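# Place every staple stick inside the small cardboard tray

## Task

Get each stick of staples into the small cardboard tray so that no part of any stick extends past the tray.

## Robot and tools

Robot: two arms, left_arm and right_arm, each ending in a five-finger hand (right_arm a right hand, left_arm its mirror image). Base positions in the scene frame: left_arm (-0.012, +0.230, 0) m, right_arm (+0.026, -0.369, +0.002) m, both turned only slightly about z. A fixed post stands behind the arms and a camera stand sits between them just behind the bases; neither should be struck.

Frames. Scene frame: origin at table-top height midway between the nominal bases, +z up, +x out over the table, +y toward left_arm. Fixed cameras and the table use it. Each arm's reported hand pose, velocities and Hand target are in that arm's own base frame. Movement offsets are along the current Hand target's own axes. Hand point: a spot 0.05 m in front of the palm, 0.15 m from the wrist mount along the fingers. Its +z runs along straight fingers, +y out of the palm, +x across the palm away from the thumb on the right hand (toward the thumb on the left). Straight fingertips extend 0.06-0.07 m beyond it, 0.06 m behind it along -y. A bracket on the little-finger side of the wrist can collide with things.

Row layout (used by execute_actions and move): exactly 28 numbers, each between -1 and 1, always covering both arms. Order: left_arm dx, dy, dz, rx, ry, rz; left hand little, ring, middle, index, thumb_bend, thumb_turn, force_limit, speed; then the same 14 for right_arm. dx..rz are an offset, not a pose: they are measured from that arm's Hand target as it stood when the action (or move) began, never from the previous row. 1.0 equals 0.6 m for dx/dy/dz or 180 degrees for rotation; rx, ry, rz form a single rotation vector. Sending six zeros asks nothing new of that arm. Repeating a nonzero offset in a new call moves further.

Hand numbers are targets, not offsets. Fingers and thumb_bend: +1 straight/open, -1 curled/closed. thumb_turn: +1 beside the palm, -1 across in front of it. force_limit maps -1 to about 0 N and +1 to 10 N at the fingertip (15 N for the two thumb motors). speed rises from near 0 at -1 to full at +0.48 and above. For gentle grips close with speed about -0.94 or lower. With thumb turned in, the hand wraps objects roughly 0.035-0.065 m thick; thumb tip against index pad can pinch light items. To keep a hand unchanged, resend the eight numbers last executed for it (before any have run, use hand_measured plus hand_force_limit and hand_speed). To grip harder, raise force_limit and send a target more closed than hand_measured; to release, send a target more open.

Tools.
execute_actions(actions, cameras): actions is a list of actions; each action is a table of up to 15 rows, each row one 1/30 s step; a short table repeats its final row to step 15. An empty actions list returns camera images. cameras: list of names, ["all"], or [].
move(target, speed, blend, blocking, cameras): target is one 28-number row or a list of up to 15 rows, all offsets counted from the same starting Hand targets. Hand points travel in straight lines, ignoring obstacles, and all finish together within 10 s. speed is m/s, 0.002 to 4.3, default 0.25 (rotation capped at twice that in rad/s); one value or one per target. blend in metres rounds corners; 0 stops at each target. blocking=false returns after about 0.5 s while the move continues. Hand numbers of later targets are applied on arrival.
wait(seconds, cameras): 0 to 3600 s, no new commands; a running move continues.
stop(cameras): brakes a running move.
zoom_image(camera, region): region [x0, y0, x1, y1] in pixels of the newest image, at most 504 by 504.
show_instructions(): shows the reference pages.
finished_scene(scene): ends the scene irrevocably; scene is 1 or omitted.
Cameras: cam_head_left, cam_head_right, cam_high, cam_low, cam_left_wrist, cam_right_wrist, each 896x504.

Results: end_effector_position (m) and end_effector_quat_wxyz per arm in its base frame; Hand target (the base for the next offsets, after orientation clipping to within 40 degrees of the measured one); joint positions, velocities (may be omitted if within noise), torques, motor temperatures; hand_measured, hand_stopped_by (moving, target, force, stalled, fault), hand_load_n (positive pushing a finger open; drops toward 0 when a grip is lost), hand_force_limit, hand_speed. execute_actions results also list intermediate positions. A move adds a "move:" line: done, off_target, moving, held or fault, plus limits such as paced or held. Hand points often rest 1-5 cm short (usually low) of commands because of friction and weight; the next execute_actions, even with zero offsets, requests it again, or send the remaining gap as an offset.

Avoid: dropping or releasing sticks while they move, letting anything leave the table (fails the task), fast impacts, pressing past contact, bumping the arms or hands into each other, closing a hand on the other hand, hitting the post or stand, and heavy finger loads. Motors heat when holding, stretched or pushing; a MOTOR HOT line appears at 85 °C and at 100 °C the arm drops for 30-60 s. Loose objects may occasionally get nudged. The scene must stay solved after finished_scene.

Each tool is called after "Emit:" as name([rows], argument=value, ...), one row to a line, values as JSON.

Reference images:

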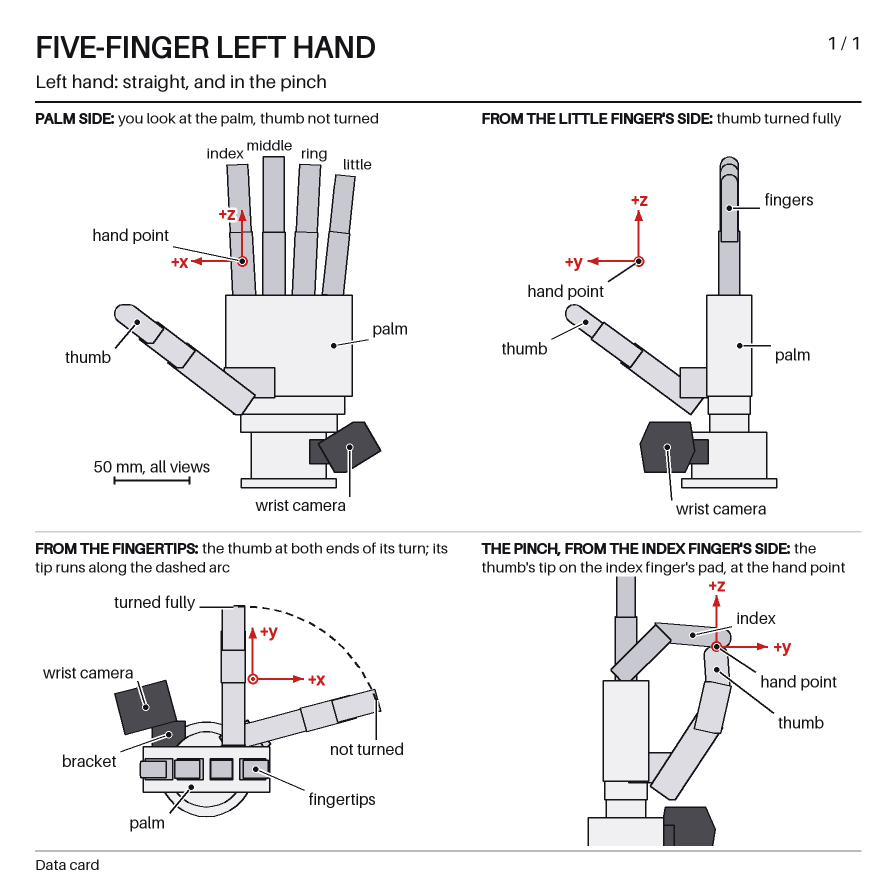

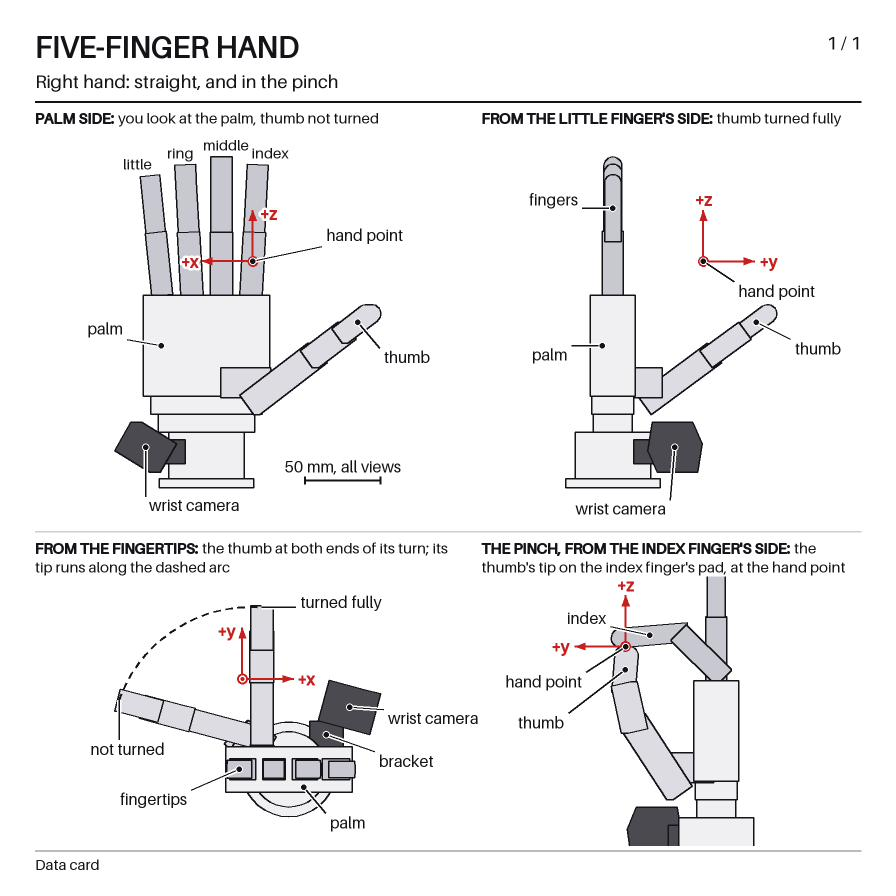

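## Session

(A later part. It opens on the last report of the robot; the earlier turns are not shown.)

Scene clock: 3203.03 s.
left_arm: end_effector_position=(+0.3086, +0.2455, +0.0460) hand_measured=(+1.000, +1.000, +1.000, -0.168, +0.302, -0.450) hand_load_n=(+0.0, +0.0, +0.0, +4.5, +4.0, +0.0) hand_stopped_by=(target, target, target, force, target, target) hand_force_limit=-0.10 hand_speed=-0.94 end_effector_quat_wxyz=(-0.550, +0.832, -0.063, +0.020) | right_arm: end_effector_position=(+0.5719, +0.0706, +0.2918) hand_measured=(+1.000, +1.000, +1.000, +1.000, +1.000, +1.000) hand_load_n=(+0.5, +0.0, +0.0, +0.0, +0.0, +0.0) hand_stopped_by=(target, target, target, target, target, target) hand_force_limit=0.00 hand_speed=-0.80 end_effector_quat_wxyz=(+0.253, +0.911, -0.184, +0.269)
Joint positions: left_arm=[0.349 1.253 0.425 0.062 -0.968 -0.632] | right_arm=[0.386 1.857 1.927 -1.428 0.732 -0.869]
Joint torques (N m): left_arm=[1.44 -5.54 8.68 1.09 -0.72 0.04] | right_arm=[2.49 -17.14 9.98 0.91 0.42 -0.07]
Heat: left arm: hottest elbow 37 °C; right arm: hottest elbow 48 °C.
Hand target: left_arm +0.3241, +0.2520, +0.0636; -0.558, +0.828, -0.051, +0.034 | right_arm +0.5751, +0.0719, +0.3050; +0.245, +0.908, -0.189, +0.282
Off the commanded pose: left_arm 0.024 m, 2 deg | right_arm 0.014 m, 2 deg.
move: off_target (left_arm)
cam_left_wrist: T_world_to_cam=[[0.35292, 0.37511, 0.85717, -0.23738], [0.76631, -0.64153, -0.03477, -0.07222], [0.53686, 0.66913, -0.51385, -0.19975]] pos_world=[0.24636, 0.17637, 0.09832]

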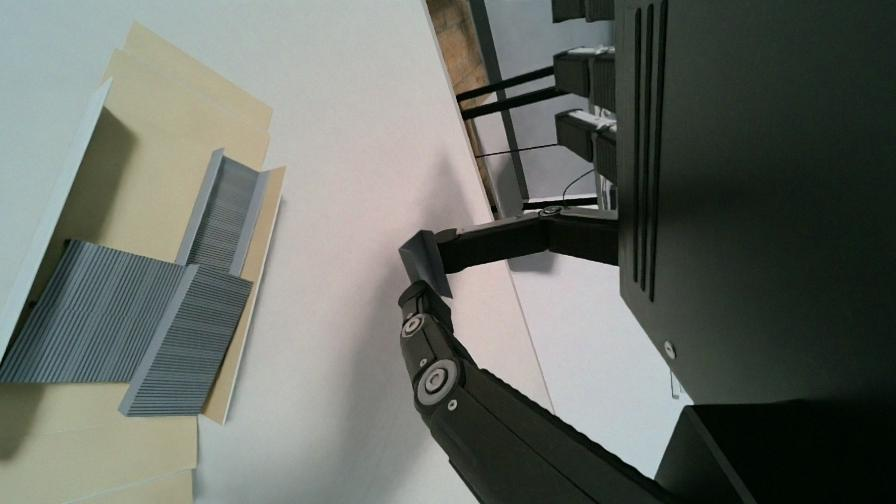

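Emit:
move(target=[-0.1524,0.0233,-0.0398,0,0.2498,0.1010,1,1,1,-0.45,0.3,-0.45,-0.1,-0.94,0,0,0,0,0,0,1,1,1,1,1,1,0,-0.8], speed=0.12, cameras=["cam_left_wrist","cam_head_left"])

Scene clock: 3223.43 s.
left_arm: end_effector_position=(+0.2319, +0.2302, +0.0559) hand_measured=(+1.000, +1.000, +1.000, -0.168, +0.302, -0.450) hand_load_n=(+0.0, +0.0, +0.0, +4.5, +4.5, -0.5) hand_stopped_by=(target, target, target, force, target, target) hand_force_limit=-0.10 hand_speed=-0.94 end_effector_quat_wxyz=(-0.490, +0.736, -0.386, +0.265) | right_arm: end_effector_position=(+0.5719, +0.0706, +0.2918) hand_measured=(+1.000, +1.000, +1.000, +1.000, +1.000, +1.000) hand_load_n=(+0.0, +0.0, +0.0, +0.0, +0.0, +0.0) hand_stopped_by=(target, target, target, target, target, target) hand_force_limit=0.00 hand_speed=-0.80 end_effector_quat_wxyz=(+0.253, +0.911, -0.184, +0.269)
Joint positions: left_arm=[1.112 0.875 0.168 0.264 0.478 0.201] | right_arm=[0.386 1.857 1.927 -1.428 0.732 -0.869]
Joint torques (N m): left_arm=[2.55 -2.61 7.61 1.72 0.36 0.23] | right_arm=[2.2 -17.03 10.06 0.92 0.44 -0.07]
Heat: left arm: hottest elbow 37 °C; right arm: hottest elbow 48 °C.
Hand target: left_arm +0.2299, +0.2360, +0.0597; -0.495, +0.734, -0.386, +0.260 | right_arm +0.5751, +0.0719, +0.3050; +0.245, +0.908, -0.189, +0.282
Off the commanded pose: left_arm 0.007 m, 1 deg | right_arm 0.014 m, 2 deg.
move: done
cam_left_wrist: T_world_to_cam=[[0.48125, 0.01031, 0.87652, -0.15992], [0.027, -0.99963, -0.00306, 0.22918], [0.87617, 0.02514, -0.48135, -0.07548]] pos_world=[0.13691, 0.23264, 0.10454]
Images, in order (width x height): cam_head_left 896x504, cam_left_wrist 896x504.

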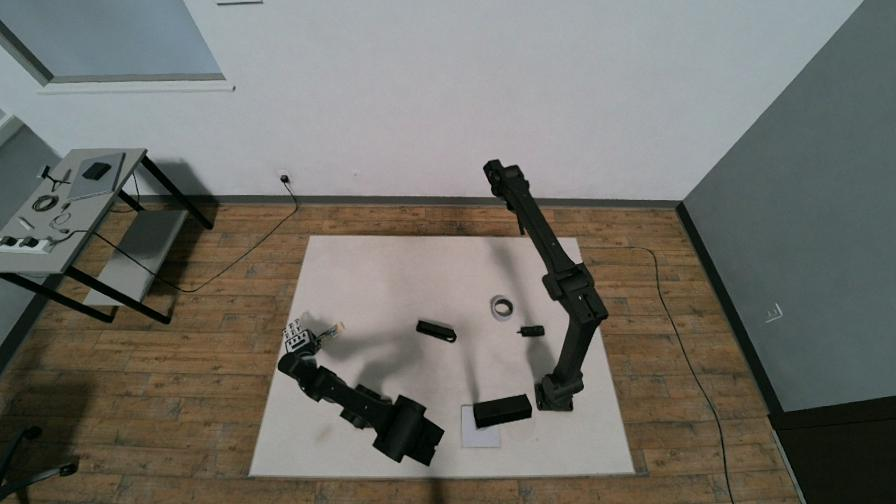

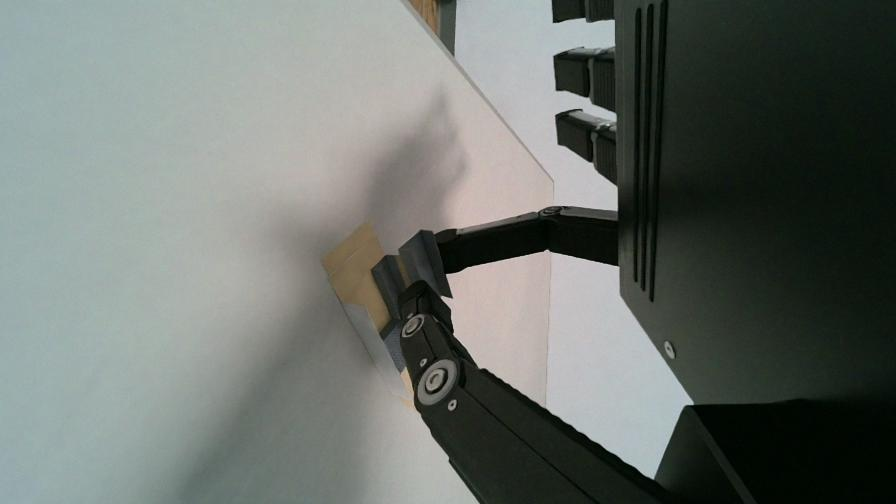

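Emit:
zoom_image(camera="cam_left_wrist", region=[300, 210, 480, 410])

Scaled by 2.520 from the camera's image (finer frame: 1280x720).

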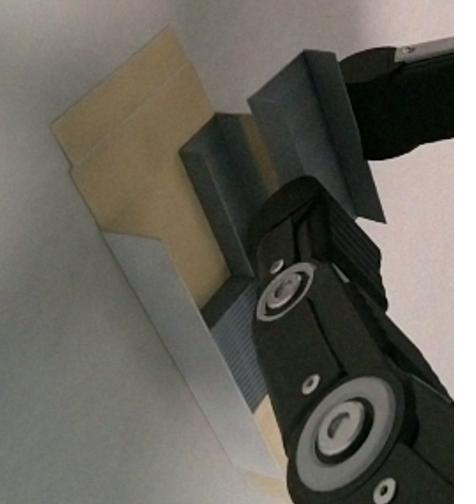

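Emit:
move(target=[-0.0131,0.0415,0.0130,0,-0.0103,-0.0042,1,1,1,-0.45,0.3,-0.45,-0.1,-0.94,0,0,0,0,0,0,1,1,1,1,1,1,0,-0.8], speed=0.06, cameras=["cam_left_wrist"])

Emit:
zoom_image(camera="cam_left_wrist", region=[330, 210, 490, 370])

Scene clock: 3263.63 s.
left_arm: end_effector_position=(+0.2271, +0.2352, +0.0324) hand_measured=(+1.000, +1.000, +1.000, -0.168, +0.302, -0.450) hand_load_n=(+0.0, +0.0, -0.5, +4.5, +4.0, +0.5) hand_stopped_by=(target, target, target, force, target, target) hand_force_limit=-0.10 hand_speed=-0.94 end_effector_quat_wxyz=(-0.492, +0.741, -0.378, +0.258) | right_arm: end_effector_position=(+0.5719, +0.0706, +0.2918) hand_measured=(+1.000, +1.000, +1.000, +1.000, +1.000, +1.000) hand_load_n=(+0.0, +0.0, +0.0, +0.0, +0.0, +0.0) hand_stopped_by=(target, target, target, target, target, target) hand_force_limit=0.00 hand_speed=-0.80 end_effector_quat_wxyz=(+0.253, +0.911, -0.184, +0.269)
Joint positions: left_arm=[1.129 1.006 0.133 0.428 0.47 0.202] | right_arm=[0.386 1.857 1.927 -1.428 0.732 -0.869]
Joint torques (N m): left_arm=[2.32 -2.2 5.81 2.69 0.08 0.17] | right_arm=[2.37 -17.32 10.15 0.79 0.48 -0.08]
Heat: left arm: hottest elbow 39 °C; right arm: hottest elbow 48 °C.
Hand target: left_arm +0.2237, +0.2413, +0.0337; -0.499, +0.740, -0.373, +0.252 | right_arm +0.5751, +0.0719, +0.3050; +0.245, +0.908, -0.189, +0.282
Off the commanded pose: left_arm 0.007 m, 1 deg | right_arm 0.014 m, 2 deg.
move: done
cam_left_wrist: T_world_to_cam=[[0.48474, 0.0226, 0.87436, -0.14067], [0.05048, -0.99872, -0.00217, 0.22854], [0.8732, 0.04518, -0.48527, -0.0867]] pos_world=[0.13236, 0.23534, 0.08142]

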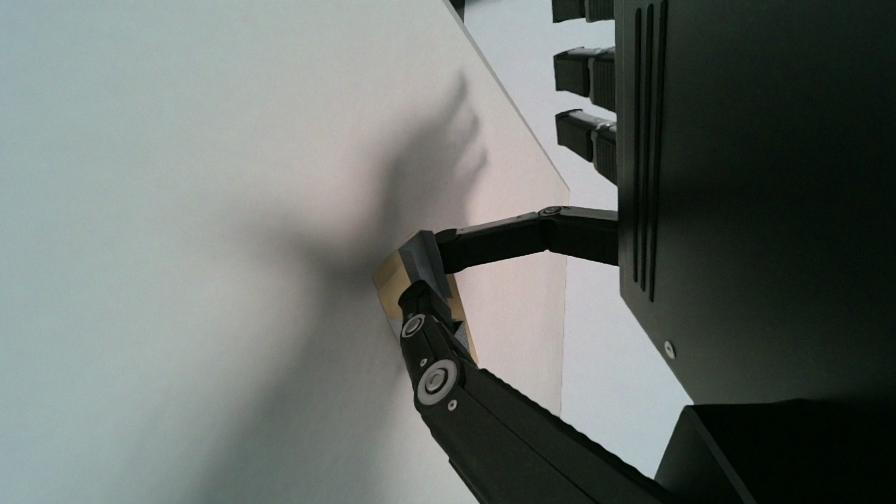

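Scaled by 3.150 from the camera's image (finer frame: 1280x720).

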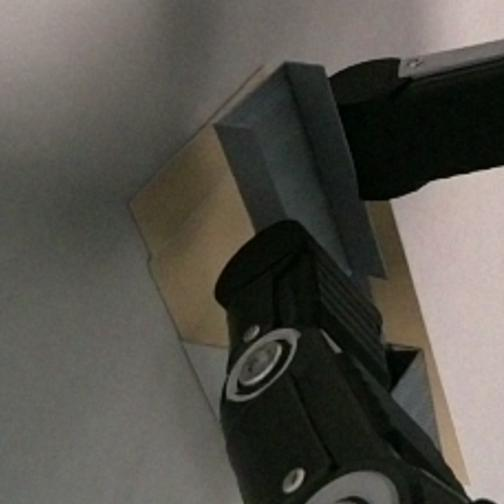

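Emit:
move(target=[0,0.0201,0.0081,0,0,0,1,1,1,-0.45,0.3,-0.45,-0.1,-0.94,0,0,0,0,0,0,1,1,1,1,1,1,0,-0.8], speed=0.04, cameras=["cam_left_wrist"])

Emit:
zoom_image(camera="cam_left_wrist", region=[330, 210, 490, 370])

Scene clock: 3272.17 s.
left_arm: end_effector_position=(+0.2273, +0.2356, +0.0197) hand_measured=(+1.000, +1.000, +1.000, -0.168, +0.302, -0.450) hand_load_n=(+0.0, +0.0, +0.0, +4.5, +4.0, +0.0) hand_stopped_by=(target, target, target, force, target, target) hand_force_limit=-0.10 hand_speed=-0.94 end_effector_quat_wxyz=(-0.492, +0.741, -0.378, +0.258) | right_arm: end_effector_position=(+0.5719, +0.0706, +0.2918) hand_measured=(+1.000, +1.000, +1.000, +1.000, +1.000, +1.000) hand_load_n=(+0.0, +0.0, +0.0, +0.0, +0.0, +0.0) hand_stopped_by=(target, target, target, target, target, target) hand_force_limit=0.00 hand_speed=-0.80 end_effector_quat_wxyz=(+0.253, +0.911, -0.184, +0.269)
Joint positions: left_arm=[1.129 1.097 0.117 0.536 0.47 0.202] | right_arm=[0.386 1.857 1.927 -1.428 0.732 -0.869]
Joint torques (N m): left_arm=[3.02 -2.49 5.09 2.39 0.01 0.12] | right_arm=[1.96 -18.26 10.22 0.79 0.45 0.01]
Heat: left arm: hottest elbow 38 °C; right arm: hottest elbow 48 °C.
Hand target: left_arm +0.2237, +0.2413, +0.0206; -0.499, +0.740, -0.373, +0.252 | right_arm +0.5751, +0.0719, +0.3050; +0.245, +0.908, -0.189, +0.282
Off the commanded pose: left_arm 0.007 m, 1 deg | right_arm 0.014 m, 2 deg.
move: done
cam_left_wrist: T_world_to_cam=[[0.48445, 0.02197, 0.87454, -0.12945], [0.05052, -0.99872, -0.00289, 0.22895], [0.87336, 0.04558, -0.48494, -0.09311]] pos_world=[0.13246, 0.23575, 0.06872]

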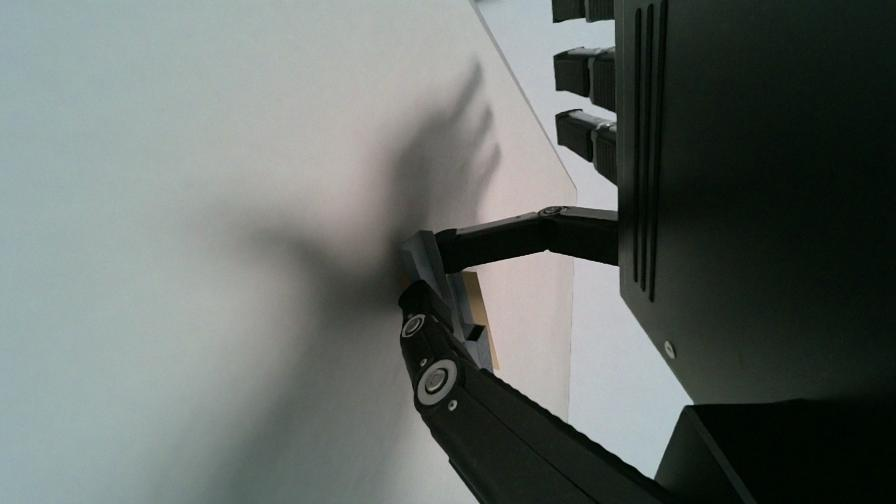

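Scaled by 3.150 from the camera's image (finer frame: 1280x720).

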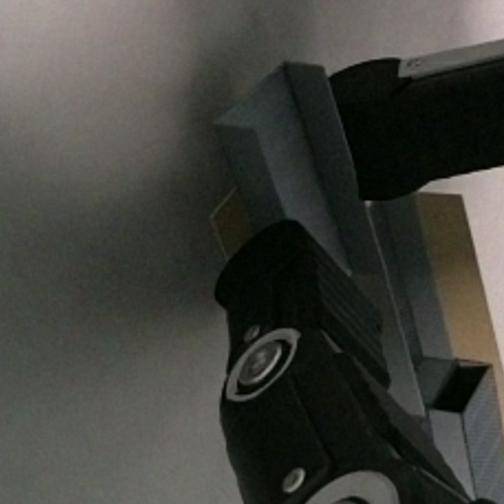

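Emit:
move(target=[0,0.0031,0.00125,0,0,0,1,1,1,-0.45,0.3,-0.45,-0.1,-0.94,0,0,0,0,0,0,1,1,1,1,1,1,0,-0.8], speed=0.03)

Scene clock: 3274.87 s.
left_arm: end_effector_position=(+0.2279, +0.2368, +0.0193) hand_measured=(+1.000, +1.000, +1.000, -0.168, +0.302, -0.450) hand_load_n=(+0.0, +0.0, +0.0, +4.5, +4.0, +0.0) hand_stopped_by=(target, target, target, force, target, target) hand_force_limit=-0.10 hand_speed=-0.94 end_effector_quat_wxyz=(-0.494, +0.739, -0.378, +0.258) | right_arm: end_effector_position=(+0.5719, +0.0706, +0.2918) hand_measured=(+1.000, +1.000, +1.000, +1.000, +1.000, +1.000) hand_load_n=(+0.0, +0.0, +0.0, +0.0, +0.0, +0.0) hand_stopped_by=(target, target, target, target, target, target) hand_force_limit=0.00 hand_speed=-0.80 end_effector_quat_wxyz=(+0.253, +0.911, -0.184, +0.269)
Joint positions: left_arm=[1.129 1.11 0.117 0.553 0.47 0.202] | right_arm=[0.386 1.857 1.927 -1.428 0.732 -0.869]
Joint torques (N m): left_arm=[2.67 -1.96 4.94 2.45 0.03 0.13] | right_arm=[1.73 -17.9 9.99 0.79 0.44 -0.06]
Heat: left arm: hottest elbow 38 °C; right arm: hottest elbow 48 °C.
Hand target: left_arm +0.2237, +0.2413, +0.0186; -0.499, +0.740, -0.373, +0.252 | right_arm +0.5751, +0.0719, +0.3050; +0.245, +0.908, -0.189, +0.282
Off the commanded pose: left_arm 0.006 m, 1 deg | right_arm 0.014 m, 2 deg.
move: done

Emit:
move(target=[0,0,0,0,0,0,1,1,1,0.1,0.3,-0.45,-0.1,-0.9,0,0,0,0,0,0,1,1,1,1,1,1,0,-0.8], cameras=["cam_left_wrist"])

Emit:
zoom_image(camera="cam_left_wrist", region=[330, 210, 490, 370])

Scene clock: 3278.30 s.
left_arm: end_effector_position=(+0.2279, +0.2368, +0.0193) hand_measured=(+1.000, +1.000, +1.000, +0.100, +0.300, -0.450) hand_load_n=(+0.0, -0.5, +0.0, +0.0, +0.0, +0.0) hand_stopped_by=(target, target, target, target, target, target) hand_force_limit=-0.10 hand_speed=-0.90 end_effector_quat_wxyz=(-0.494, +0.739, -0.378, +0.258) | right_arm: end_effector_position=(+0.5719, +0.0706, +0.2918) hand_measured=(+1.000, +1.000, +1.000, +1.000, +1.000, +1.000) hand_load_n=(+0.0, +0.0, +0.0, +0.0, +0.0, +0.0) hand_stopped_by=(target, target, target, target, target, target) hand_force_limit=0.00 hand_speed=-0.80 end_effector_quat_wxyz=(+0.253, +0.911, -0.184, +0.269)
Joint positions: left_arm=[1.129 1.11 0.117 0.553 0.47 0.202] | right_arm=[0.386 1.857 1.927 -1.428 0.732 -0.869]
Joint torques (N m): left_arm=[2.73 -2.9 5.04 2.26 -0.01 0.11] | right_arm=[2.37 -17.67 10.09 0.8 0.43 -0.06]
Heat: left arm: hottest elbow 38 °C; right arm: hottest elbow 48 °C.
Hand target: left_arm +0.2237, +0.2413, +0.0186; -0.499, +0.740, -0.373, +0.252 | right_arm +0.5751, +0.0719, +0.3050; +0.245, +0.908, -0.189, +0.282
Off the commanded pose: left_arm 0.006 m, 1 deg | right_arm 0.014 m, 2 deg.
move: done
cam_left_wrist: T_world_to_cam=[[0.48271, 0.01838, 0.87559, -0.1282], [0.05053, -0.9987, -0.00689, 0.2302], [0.87432, 0.04757, -0.48301, -0.09461]] pos_world=[0.13297, 0.23676, 0.06814]

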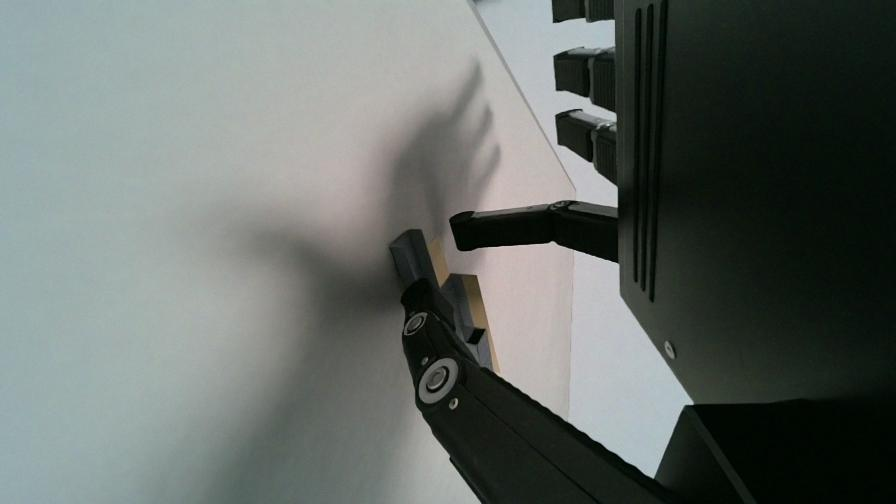

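Scaled by 3.150 from the camera's image (finer frame: 1280x720).

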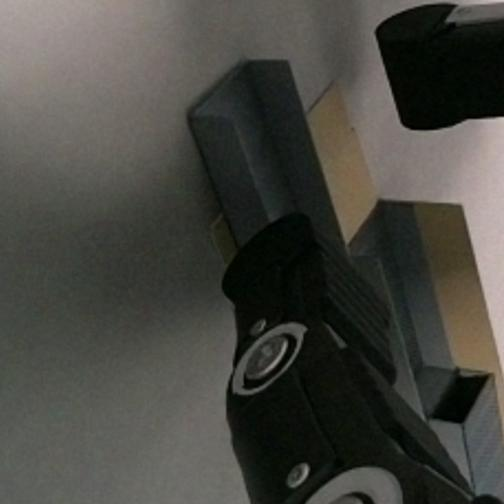

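Emit:
move([
  [0.0089,-0.0277,0.0018,0,0,0,1,1,1,0.1,0.3,-0.45,-0.1,-0.9,0,0,0,0,0,0,1,1,1,1,1,1,0,-0.8],
  [0.0119,-0.0678,-0.0101,0,0,0,1,1,1,0.1,0.3,-0.45,-0.1,-0.9,0,0,0,0,0,0,1,1,1,1,1,1,0,-0.8],
], speed=0.06, blend=0.005, cameras=["cam_left_wrist"])

Emit:
zoom_image(camera="cam_left_wrist", region=[300, 210, 480, 410])

Scene clock: 3285.30 s.
left_arm: end_effector_position=(+0.2237, +0.2292, +0.0395) hand_measured=(+1.000, +1.000, +1.000, +0.100, +0.300, -0.450) hand_load_n=(+0.0, +0.0, +0.0, -0.5, +0.0, +0.0) hand_stopped_by=(target, target, target, target, target, target) hand_force_limit=-0.10 hand_speed=-0.90 end_effector_quat_wxyz=(-0.486, +0.751, -0.372, +0.247) | right_arm: end_effector_position=(+0.5719, +0.0706, +0.2918) hand_measured=(+1.000, +1.000, +1.000, +1.000, +1.000, +1.000) hand_load_n=(+0.0, +0.0, +0.0, +0.0, +0.0, +0.0) hand_stopped_by=(target, target, target, target, target, target) hand_force_limit=0.00 hand_speed=-0.80 end_effector_quat_wxyz=(+0.253, +0.911, -0.184, +0.269)
Joint positions: left_arm=[1.106 0.898 0.139 0.297 0.423 0.192] | right_arm=[0.386 1.857 1.927 -1.428 0.732 -0.869]
Joint torques (N m): left_arm=[0.5 -2.84 9.74 1.69 0.01 -0.03] | right_arm=[2.02 -17.14 9.99 0.95 0.44 -0.11]
Heat: left arm: hottest elbow 38 °C; right arm: hottest elbow 48 °C.
Hand target: left_arm +0.2357, +0.2412, +0.0586; -0.499, +0.740, -0.373, +0.252 | right_arm +0.5751, +0.0719, +0.3050; +0.245, +0.908, -0.189, +0.282
Off the commanded pose: left_arm 0.026 m, 2 deg | right_arm 0.014 m, 2 deg.
move: off_target (left_arm)
cam_left_wrist: T_world_to_cam=[[0.50171, 0.0461, 0.86381, -0.15389], [0.0745, -0.99717, 0.00995, 0.21658], [0.86182, 0.05936, -0.50373, -0.07994]] pos_world=[0.12996, 0.22781, 0.09051]

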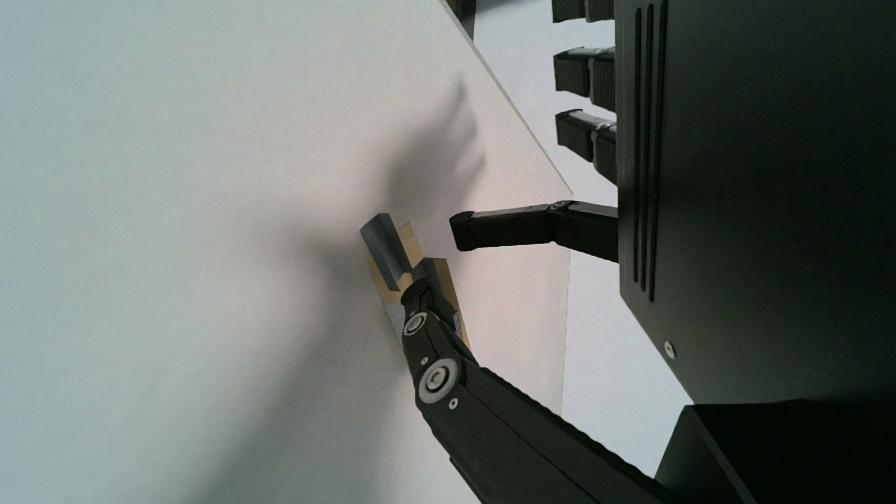

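Scaled by 2.520 from the camera's image (finer frame: 1280x720).

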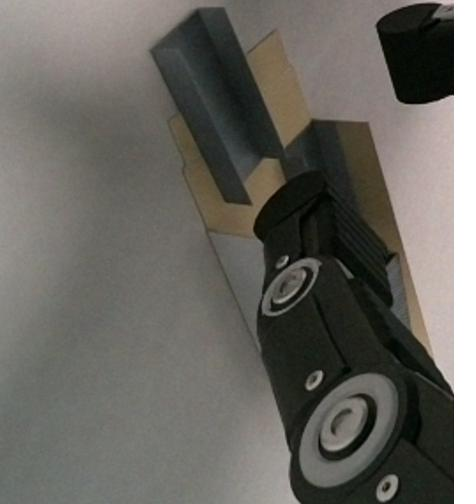

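Emit:
move(target=[-0.0279,-0.0054,-0.0285,0,-0.3688,-0.1492,1,1,1,0.0,0.3,1,0.0,-0.3,0,0,0,0,0,0,1,1,1,1,1,1,0,-0.8], speed=0.2, cameras=["cam_left_wrist"])

Emit:
zoom_image(camera="cam_left_wrist", region=[240, 150, 540, 450])

Scene clock: 3315.80 s.
left_arm: end_effector_position=(+0.1949, +0.2425, +0.0566) hand_measured=(+1.000, +1.000, +1.000, +0.000, +0.300, +1.000) hand_load_n=(+0.0, +0.0, +0.0, +0.0, +0.0, +0.0) hand_stopped_by=(target, target, target, target, target, target) hand_force_limit=0.00 hand_speed=-0.30 end_effector_quat_wxyz=(-0.547, +0.821, +0.126, -0.104) | right_arm: end_effector_position=(+0.5719, +0.0706, +0.2918) hand_measured=(+1.000, +1.000, +1.000, +1.000, +1.000, +1.000) hand_load_n=(+0.0, +0.0, +0.0, +0.0, +0.0, +0.0) hand_stopped_by=(target, target, target, target, target, target) hand_force_limit=0.00 hand_speed=-0.80 end_effector_quat_wxyz=(+0.253, +0.911, -0.184, +0.269)
Joint positions: left_arm=[0.373 1.171 0.475 -0.793 -1.179 -1.447] | right_arm=[0.386 1.857 1.927 -1.428 0.732 -0.869]
Joint torques (N m): left_arm=[0.03 -4.37 8.7 -0.09 -1.02 -0.09] | right_arm=[2.32 -17.61 10.02 1.07 0.46 -0.09]
Heat: left arm: hottest elbow 39 °C; right arm: hottest elbow 48 °C.
Hand target: left_arm +0.2140, +0.2459, +0.0680; -0.552, +0.819, +0.130, -0.088 | right_arm +0.5751, +0.0719, +0.3050; +0.245, +0.908, -0.189, +0.282
Off the commanded pose: left_arm 0.023 m, 2 deg | right_arm 0.014 m, 2 deg.
move: off_target (left_arm)
cam_left_wrist: T_world_to_cam=[[0.15579, 0.4798, 0.86343, -0.19249], [0.96953, -0.24159, -0.04069, -0.12288], [0.18907, 0.84346, -0.50282, -0.10645]] pos_world=[0.16925, 0.15246, 0.10768]

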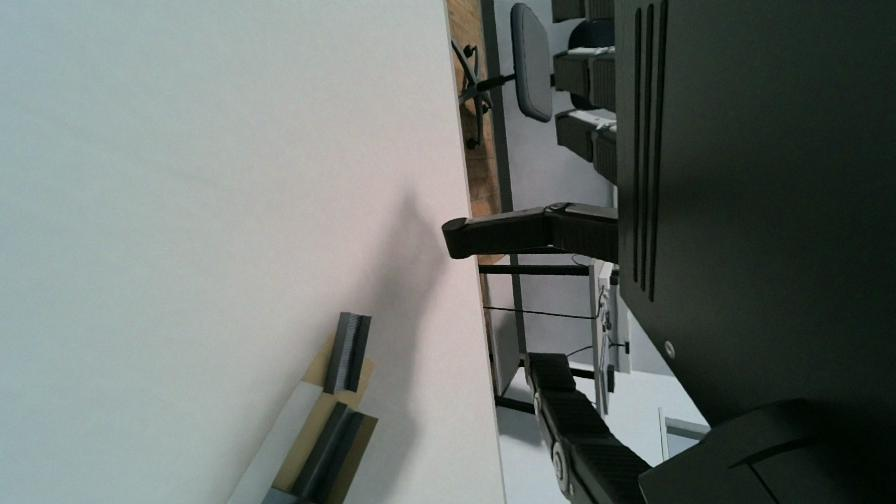

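Scaled by 1.680 from the camera's image (finer frame: 1280x720).

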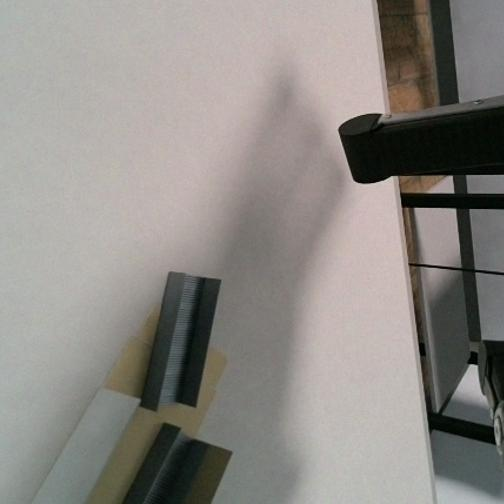

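Emit:
zoom_image(camera="cam_left_wrist", region=[270, 300, 400, 430])

Scaled by 3.877 from the camera's image (finer frame: 1280x720).

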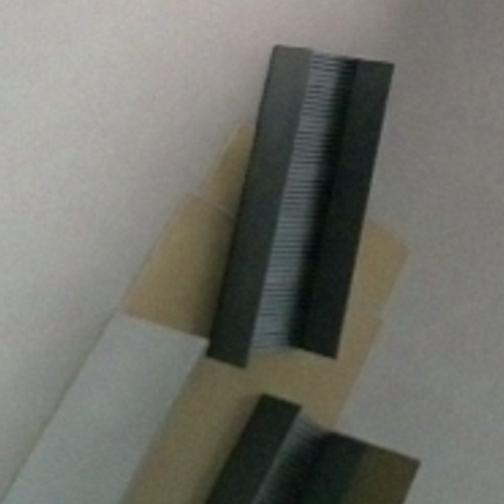

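Emit:
move(target=[0.0143,0.0181,-0.0091,0,0.2575,0.1042,1,1,1,0.1,0.3,-0.45,-0.1,-0.4,0,0,0,0,0,0,1,1,1,1,1,1,0,-0.8], speed=0.2, cameras=["cam_left_wrist"])

Emit:
zoom_image(camera="cam_left_wrist", region=[280, 180, 460, 360])

Scene clock: 3340.43 s.
left_arm: end_effector_position=(+0.2266, +0.2351, +0.0554) hand_measured=(+1.000, +1.000, +1.000, +0.100, +0.300, -0.450) hand_load_n=(+0.0, +0.0, +0.0, +0.5, +0.0, +0.0) hand_stopped_by=(target, target, target, target, target, target) hand_force_limit=-0.10 hand_speed=-0.40 end_effector_quat_wxyz=(-0.528, +0.803, -0.230, +0.155) | right_arm: end_effector_position=(+0.5719, +0.0706, +0.2918) hand_measured=(+1.000, +1.000, +1.000, +1.000, +1.000, +1.000) hand_load_n=(+0.0, +0.0, +0.0, +0.0, +0.0, +0.0) hand_stopped_by=(target, target, target, target, target, target) hand_force_limit=0.00 hand_speed=-0.80 end_effector_quat_wxyz=(+0.253, +0.911, -0.184, +0.269)
Joint positions: left_arm=[0.803 0.739 0.129 0.197 -0.187 -0.087] | right_arm=[0.386 1.857 1.927 -1.428 0.732 -0.869]
Joint torques (N m): left_arm=[1.85 -1.61 7.35 2.55 0.06 0.17] | right_arm=[1.79 -17.73 10.07 1.03 0.43 -0.01]
Heat: left arm: hottest elbow 40 °C; right arm: hottest elbow 48 °C.
Hand target: left_arm +0.2250, +0.2399, +0.0600; -0.538, +0.797, -0.228, +0.154 | right_arm +0.5751, +0.0719, +0.3050; +0.245, +0.908, -0.189, +0.282
Off the commanded pose: left_arm 0.007 m, 1 deg | right_arm 0.014 m, 2 deg.
move: done
cam_left_wrist: T_world_to_cam=[[0.44923, 0.21044, 0.86828, -0.19639], [0.42479, -0.90529, -0.00036, 0.12169], [0.78597, 0.369, -0.49607, -0.13083]] pos_world=[0.13936, 0.19977, 0.10566]

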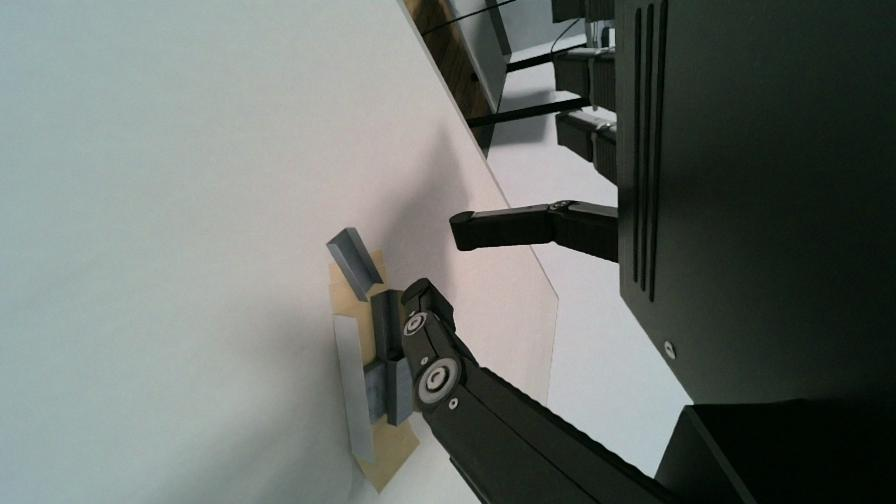

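Scaled by 2.800 from the camera's image (finer frame: 1280x720).

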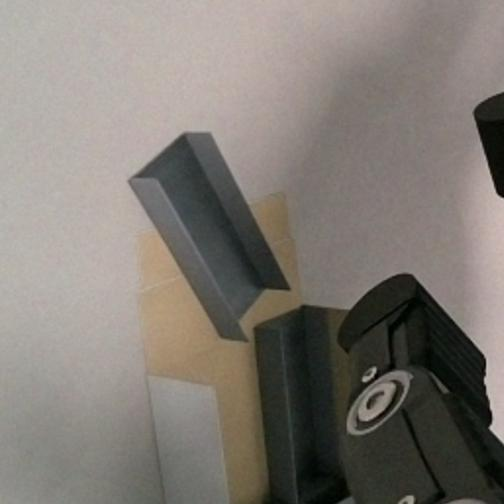

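Emit:
move(target=[-0.0151,0.0407,0.0150,0,-0.01545,-0.00625,1,1,1,0.1,0.3,-0.45,-0.1,-0.4,0,0,0,0,0,0,1,1,1,1,1,1,0,-0.8], speed=0.1, cameras=["cam_left_wrist"])

Emit:
zoom_image(camera="cam_left_wrist", region=[300, 180, 460, 340])

Scene clock: 3359.53 s.
left_arm: end_effector_position=(+0.2184, +0.2378, +0.0299) hand_measured=(+1.000, +1.000, +1.000, +0.100, +0.300, -0.450) hand_load_n=(+0.0, +0.0, +0.0, +0.0, +0.0, +0.0) hand_stopped_by=(target, target, target, target, target, target) hand_force_limit=-0.10 hand_speed=-0.40 end_effector_quat_wxyz=(-0.534, +0.804, -0.220, +0.140) | right_arm: end_effector_position=(+0.5719, +0.0706, +0.2918) hand_measured=(+1.000, +1.000, +1.000, +1.000, +1.000, +1.000) hand_load_n=(+0.0, +0.0, +0.0, +0.5, +0.0, +0.0) hand_stopped_by=(target, target, target, target, target, target) hand_force_limit=0.00 hand_speed=-0.80 end_effector_quat_wxyz=(+0.253, +0.911, -0.184, +0.269)
Joint positions: left_arm=[0.803 0.87 0.075 0.384 -0.225 -0.086] | right_arm=[0.386 1.857 1.927 -1.428 0.732 -0.869]
Joint torques (N m): left_arm=[2.84 -0.85 6.35 2.71 -0.26 -0.01] | right_arm=[2.08 -17.08 10.19 0.8 0.47 -0.08]
Heat: left arm: hottest elbow 40 °C; right arm: hottest elbow 48 °C.
Hand target: left_arm +0.2168, +0.2441, +0.0339; -0.541, +0.803, -0.207, +0.139 | right_arm +0.5751, +0.0719, +0.3050; +0.245, +0.908, -0.189, +0.282
Off the commanded pose: left_arm 0.008 m, 2 deg | right_arm 0.014 m, 2 deg.
move: done
cam_left_wrist: T_world_to_cam=[[0.45051, 0.21611, 0.86622, -0.17264], [0.45664, -0.88952, -0.01557, 0.11742], [0.76715, 0.40256, -0.49942, -0.14177]] pos_world=[0.13292, 0.19883, 0.08056]

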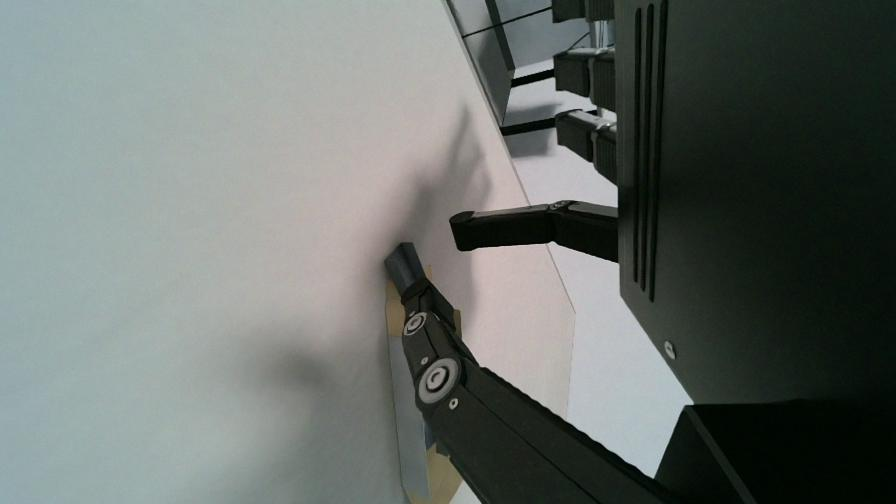

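Scaled by 3.150 from the camera's image (finer frame: 1280x720).

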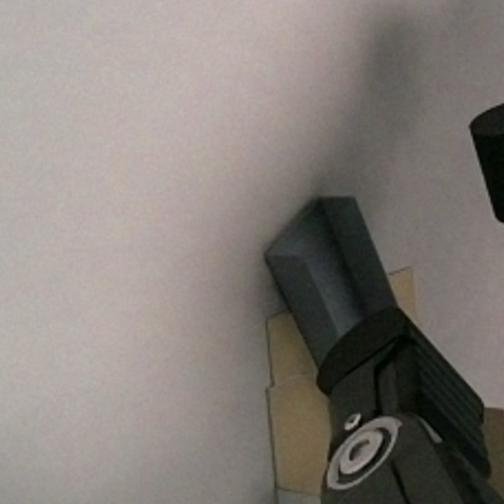

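Emit:
move(target=[-0.0012,0.0185,0.0098,0,0,0,1,1,1,0.1,0.3,-0.45,-0.1,-0.4,0,0,0,0,0,0,1,1,1,1,1,1,0,-0.8], speed=0.05, cameras=["cam_left_wrist"])

Emit:
zoom_image(camera="cam_left_wrist", region=[340, 180, 500, 340])

Scene clock: 3368.30 s.
left_arm: end_effector_position=(+0.2188, +0.2407, +0.0189) hand_measured=(+1.000, +1.000, +1.000, +0.100, +0.300, -0.450) hand_load_n=(+0.0, +0.0, +0.0, +0.0, +0.0, +0.0) hand_stopped_by=(target, target, target, target, target, target) hand_force_limit=-0.10 hand_speed=-0.40 end_effector_quat_wxyz=(-0.536, +0.804, -0.217, +0.139) | right_arm: end_effector_position=(+0.5719, +0.0706, +0.2918) hand_measured=(+1.000, +1.000, +1.000, +1.000, +1.000, +1.000) hand_load_n=(+0.0, +0.0, +0.0, +0.0, +0.0, +0.0) hand_stopped_by=(target, target, target, target, target, target) hand_force_limit=0.00 hand_speed=-0.80 end_effector_quat_wxyz=(+0.253, +0.911, -0.184, +0.269)
Joint positions: left_arm=[0.809 0.978 0.06 0.51 -0.225 -0.086] | right_arm=[0.386 1.857 1.927 -1.428 0.732 -0.869]
Joint torques (N m): left_arm=[2.67 -1.26 5.72 2.54 -0.03 0.02] | right_arm=[3.6 -17.14 10.11 0.77 0.44 -0.04]
Heat: left arm: hottest elbow 40 °C; right arm: hottest elbow 48 °C.
Hand target: left_arm +0.2169, +0.2456, +0.0215; -0.541, +0.803, -0.207, +0.140 | right_arm +0.5751, +0.0719, +0.3050; +0.245, +0.908, -0.189, +0.282
Off the commanded pose: left_arm 0.006 m, 1 deg | right_arm 0.014 m, 2 deg.
move: done
cam_left_wrist: T_world_to_cam=[[0.44707, 0.21615, 0.86799, -0.16326], [0.46144, -0.88701, -0.01678, 0.11802], [0.76629, 0.40803, -0.49629, -0.14992]] pos_world=[0.13341, 0.20115, 0.06928]

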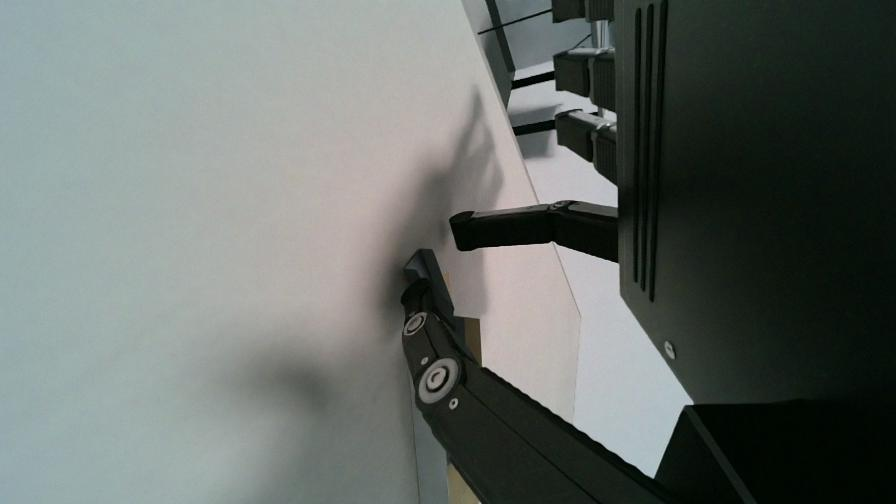

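Scaled by 3.150 from the camera's image (finer frame: 1280x720).

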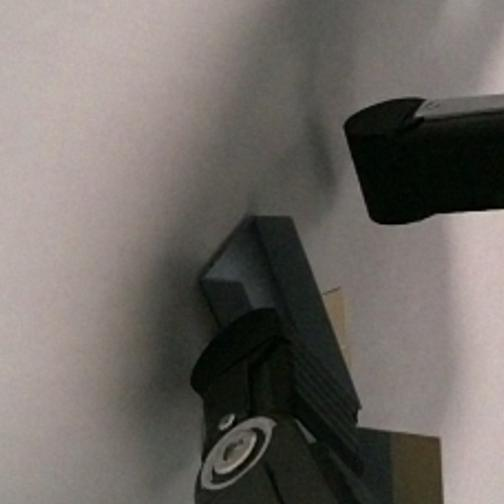

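Emit:
move(target=[0,0.0027,0.0011,0,0,0,1,1,1,0.1,0.3,-0.45,-0.1,-0.4,0,0,0,0,0,0,1,1,1,1,1,1,0,-0.8], speed=0.05)

Emit:
move(target=[0,0,0,0,0,0,1,1,1,-0.45,0.3,-0.45,-0.1,-0.94,0,0,0,0,0,0,1,1,1,1,1,1,0,-0.8], cameras=["cam_left_wrist"])

Emit:
zoom_image(camera="cam_left_wrist", region=[340, 180, 500, 340])

Scene clock: 3374.00 s.
left_arm: end_effector_position=(+0.2199, +0.2419, +0.0194) hand_measured=(+1.000, +1.000, +1.000, +0.100, +0.300, -0.450) hand_load_n=(+0.0, +0.0, +0.0, +0.0, +0.0, +0.0) hand_stopped_by=(target, target, target, target, target, target) hand_force_limit=-0.10 hand_speed=-0.40 end_effector_quat_wxyz=(-0.538, +0.802, -0.216, +0.140) | right_arm: end_effector_position=(+0.5719, +0.0706, +0.2918) hand_measured=(+1.000, +1.000, +1.000, +1.000, +1.000, +1.000) hand_load_n=(+0.0, +0.0, +0.0, +0.0, +0.0, +0.0) hand_stopped_by=(target, target, target, target, target, target) hand_force_limit=0.00 hand_speed=-0.80 end_effector_quat_wxyz=(+0.253, +0.911, -0.184, +0.269)
Joint positions: left_arm=[0.809 0.99 0.06 0.528 -0.225 -0.086] | right_arm=[0.386 1.857 1.927 -1.428 0.732 -0.869]
Joint torques (N m): left_arm=[2.61 -2.2 5.2 2.45 0 0.09] | right_arm=[1.38 -17.55 10.09 0.8 0.46 -0.01]
Heat: left arm: hottest elbow 40 °C; right arm: hottest elbow 48 °C.
Hand target: left_arm +0.2170, +0.2456, +0.0199; -0.542, +0.803, -0.207, +0.140 | right_arm +0.5751, +0.0719, +0.3050; +0.245, +0.908, -0.189, +0.282
Off the commanded pose: left_arm 0.005 m, 1 deg | right_arm 0.014 m, 2 deg.
move: done

Scene clock: 3377.07 s.
left_arm: end_effector_position=(+0.2199, +0.2419, +0.0194) hand_measured=(+1.000, +1.000, +1.000, -0.372, +0.300, -0.450) hand_load_n=(+0.0, -0.5, +0.0, +4.5, +3.0, +0.0) hand_stopped_by=(target, target, target, force, target, target) hand_force_limit=-0.10 hand_speed=-0.94 end_effector_quat_wxyz=(-0.538, +0.802, -0.216, +0.140) | right_arm: end_effector_position=(+0.5719, +0.0706, +0.2918) hand_measured=(+1.000, +1.000, +1.000, +1.000, +1.000, +1.000) hand_load_n=(+0.0, +0.0, +0.0, +0.0, +0.0, +0.0) hand_stopped_by=(target, target, target, target, target, target) hand_force_limit=0.00 hand_speed=-0.80 end_effector_quat_wxyz=(+0.253, +0.911, -0.184, +0.269)
Joint positions: left_arm=[0.809 0.99 0.06 0.528 -0.225 -0.086] | right_arm=[0.386 1.857 1.927 -1.428 0.732 -0.869]
Joint torques (N m): left_arm=[2.2 -1.85 5.57 2.62 -0.02 0.05] | right_arm=[2.02 -17.96 10.03 0.87 0.46 -0.02]
Heat: left arm: hottest elbow 39 °C; right arm: hottest elbow 48 °C.
Hand target: left_arm +0.2169, +0.2456, +0.0199; -0.542, +0.803, -0.207, +0.140 | right_arm +0.5751, +0.0719, +0.3050; +0.245, +0.908, -0.189, +0.282
Off the commanded pose: left_arm 0.005 m, 1 deg | right_arm 0.014 m, 2 deg.
move: done
cam_left_wrist: T_world_to_cam=[[0.44343, 0.21229, 0.87081, -0.16273], [0.46151, -0.88694, -0.01878, 0.11853], [0.76836, 0.41021, -0.49127, -0.1521]] pos_world=[0.13432, 0.20206, 0.06921]

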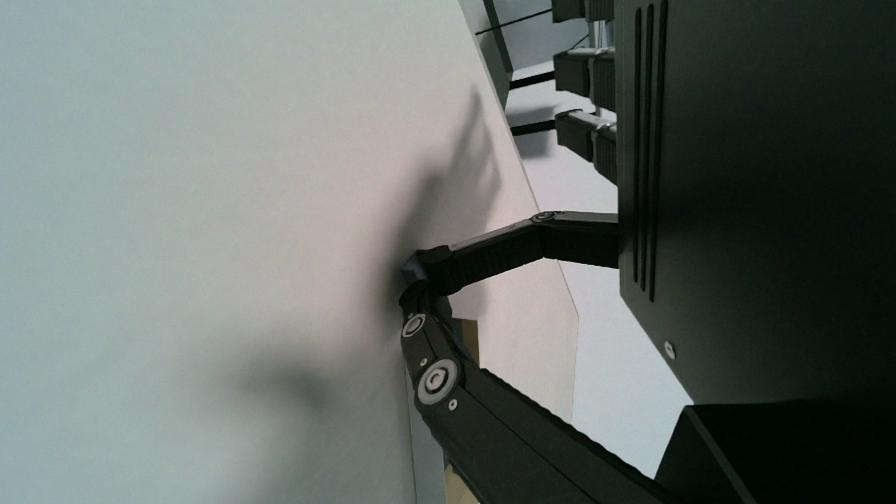

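Scaled by 3.150 from the camera's image (finer frame: 1280x720).

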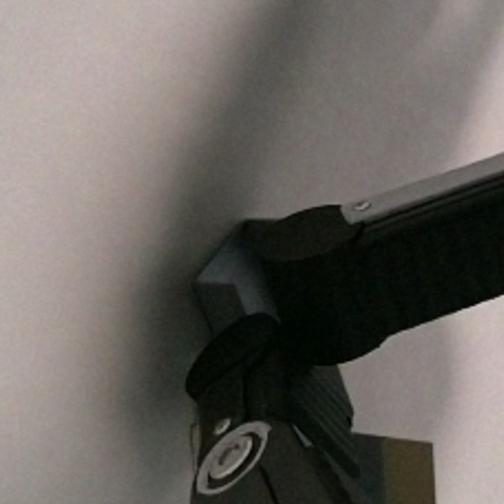

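Emit:
move(target=[0,0,0,0,0,0,1,1,1,0.1,0.3,-0.45,-0.1,-0.9,0,0,0,0,0,0,1,1,1,1,1,1,0,-0.8])

Emit:
move(target=[0.0005,0.0059,0.0008,0,0,0,1,1,1,0.1,0.3,-0.45,-0.1,-0.4,0,0,0,0,0,0,1,1,1,1,1,1,0,-0.8], speed=0.05, cameras=["cam_left_wrist"])

Emit:
zoom_image(camera="cam_left_wrist", region=[340, 180, 500, 340])

Scene clock: 3384.67 s.
left_arm: end_effector_position=(+0.2199, +0.2419, +0.0194) hand_measured=(+1.000, +1.000, +1.000, +0.100, +0.300, -0.450) hand_load_n=(+0.0, +0.0, +0.0, +0.0, +0.5, +0.0) hand_stopped_by=(target, target, target, target, target, target) hand_force_limit=-0.10 hand_speed=-0.90 end_effector_quat_wxyz=(-0.538, +0.802, -0.216, +0.140) | right_arm: end_effector_position=(+0.5719, +0.0706, +0.2918) hand_measured=(+1.000, +1.000, +1.000, +1.000, +1.000, +1.000) hand_load_n=(+0.0, +0.0, +0.0, +0.0, +0.0, +0.0) hand_stopped_by=(target, target, target, target, target, target) hand_force_limit=0.00 hand_speed=-0.80 end_effector_quat_wxyz=(+0.253, +0.911, -0.184, +0.269)
Joint positions: left_arm=[0.809 0.99 0.06 0.528 -0.225 -0.086] | right_arm=[0.386 1.857 1.927 -1.428 0.732 -0.869]
Joint torques (N m): left_arm=[2.43 -2.2 5.46 2.69 -0.07 0.02] | right_arm=[2.84 -17.26 10 0.91 0.48 -0.01]
Heat: left arm: hottest elbow 39 °C; right arm: hottest elbow 48 °C.
Hand target: left_arm +0.2169, +0.2456, +0.0199; -0.542, +0.803, -0.207, +0.140 | right_arm +0.5751, +0.0719, +0.3050; +0.245, +0.908, -0.189, +0.282
Off the commanded pose: left_arm 0.005 m, 1 deg | right_arm 0.014 m, 2 deg.
move: done

Scene clock: 3385.20 s.
left_arm: end_effector_position=(+0.2189, +0.2409, +0.0151) hand_measured=(+1.000, +1.000, +1.000, +0.100, +0.300, -0.450) hand_load_n=(+0.0, +0.0, +0.0, +0.0, +0.0, +0.0) hand_stopped_by=(target, target, target, target, target, target) hand_force_limit=-0.10 hand_speed=-0.40 end_effector_quat_wxyz=(-0.538, +0.803, -0.216, +0.140) | right_arm: end_effector_position=(+0.5719, +0.0706, +0.2918) hand_measured=(+1.000, +1.000, +1.000, +1.000, +1.000, +1.000) hand_load_n=(+0.0, +0.0, +0.0, +0.0, -0.5, +0.0) hand_stopped_by=(target, target, target, target, target, target) hand_force_limit=0.00 hand_speed=-0.80 end_effector_quat_wxyz=(+0.253, +0.911, -0.184, +0.269)
Joint positions: left_arm=[0.809 1.018 0.053 0.561 -0.225 -0.086] | right_arm=[0.386 1.857 1.927 -1.428 0.732 -0.869]
Joint torques (N m): left_arm=[2.96 -0.91 5.48 2.58 -0.16 0.05] | right_arm=[2.49 -16.67 9.96 0.85 0.5 -0.06]
Heat: left arm: hottest elbow 39 °C; right arm: hottest elbow 48 °C.
Hand target: left_arm +0.2167, +0.2446, +0.0163; -0.541, +0.803, -0.207, +0.140 | right_arm +0.5751, +0.0719, +0.3050; +0.245, +0.908, -0.189, +0.282
Off the commanded pose: left_arm 0.005 m, 1 deg | right_arm 0.014 m, 2 deg.
move: done
cam_left_wrist: T_world_to_cam=[[0.44472, 0.21376, 0.86979, -0.15896], [0.46153, -0.88694, -0.018, 0.11801], [0.7676, 0.40944, -0.4931, -0.15268]] pos_world=[0.13342, 0.20116, 0.0651]

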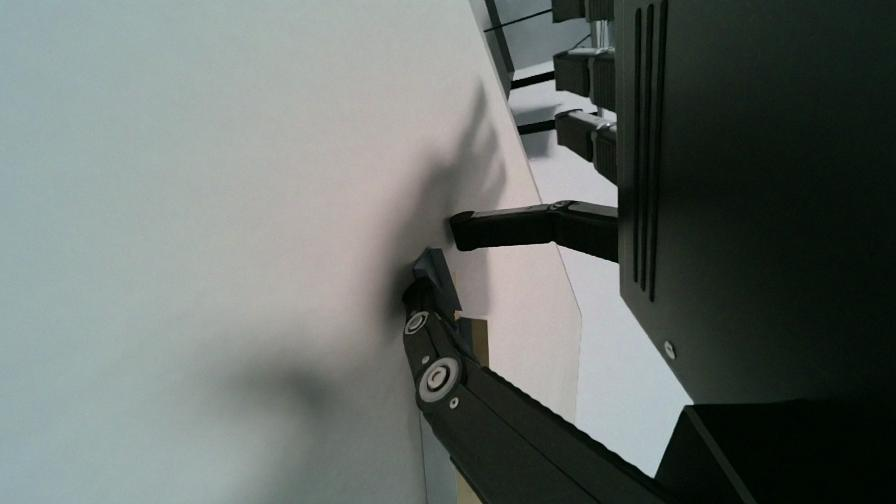

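Scaled by 3.150 from the camera's image (finer frame: 1280x720).

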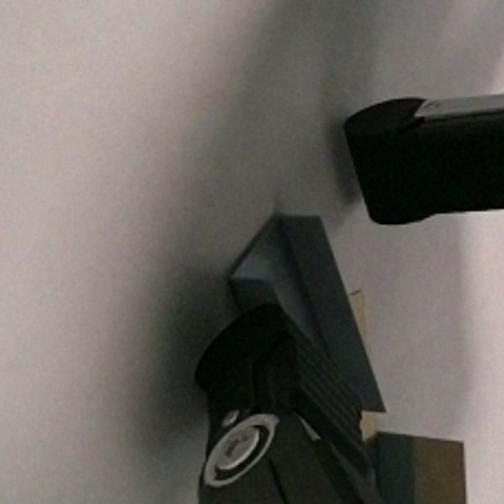

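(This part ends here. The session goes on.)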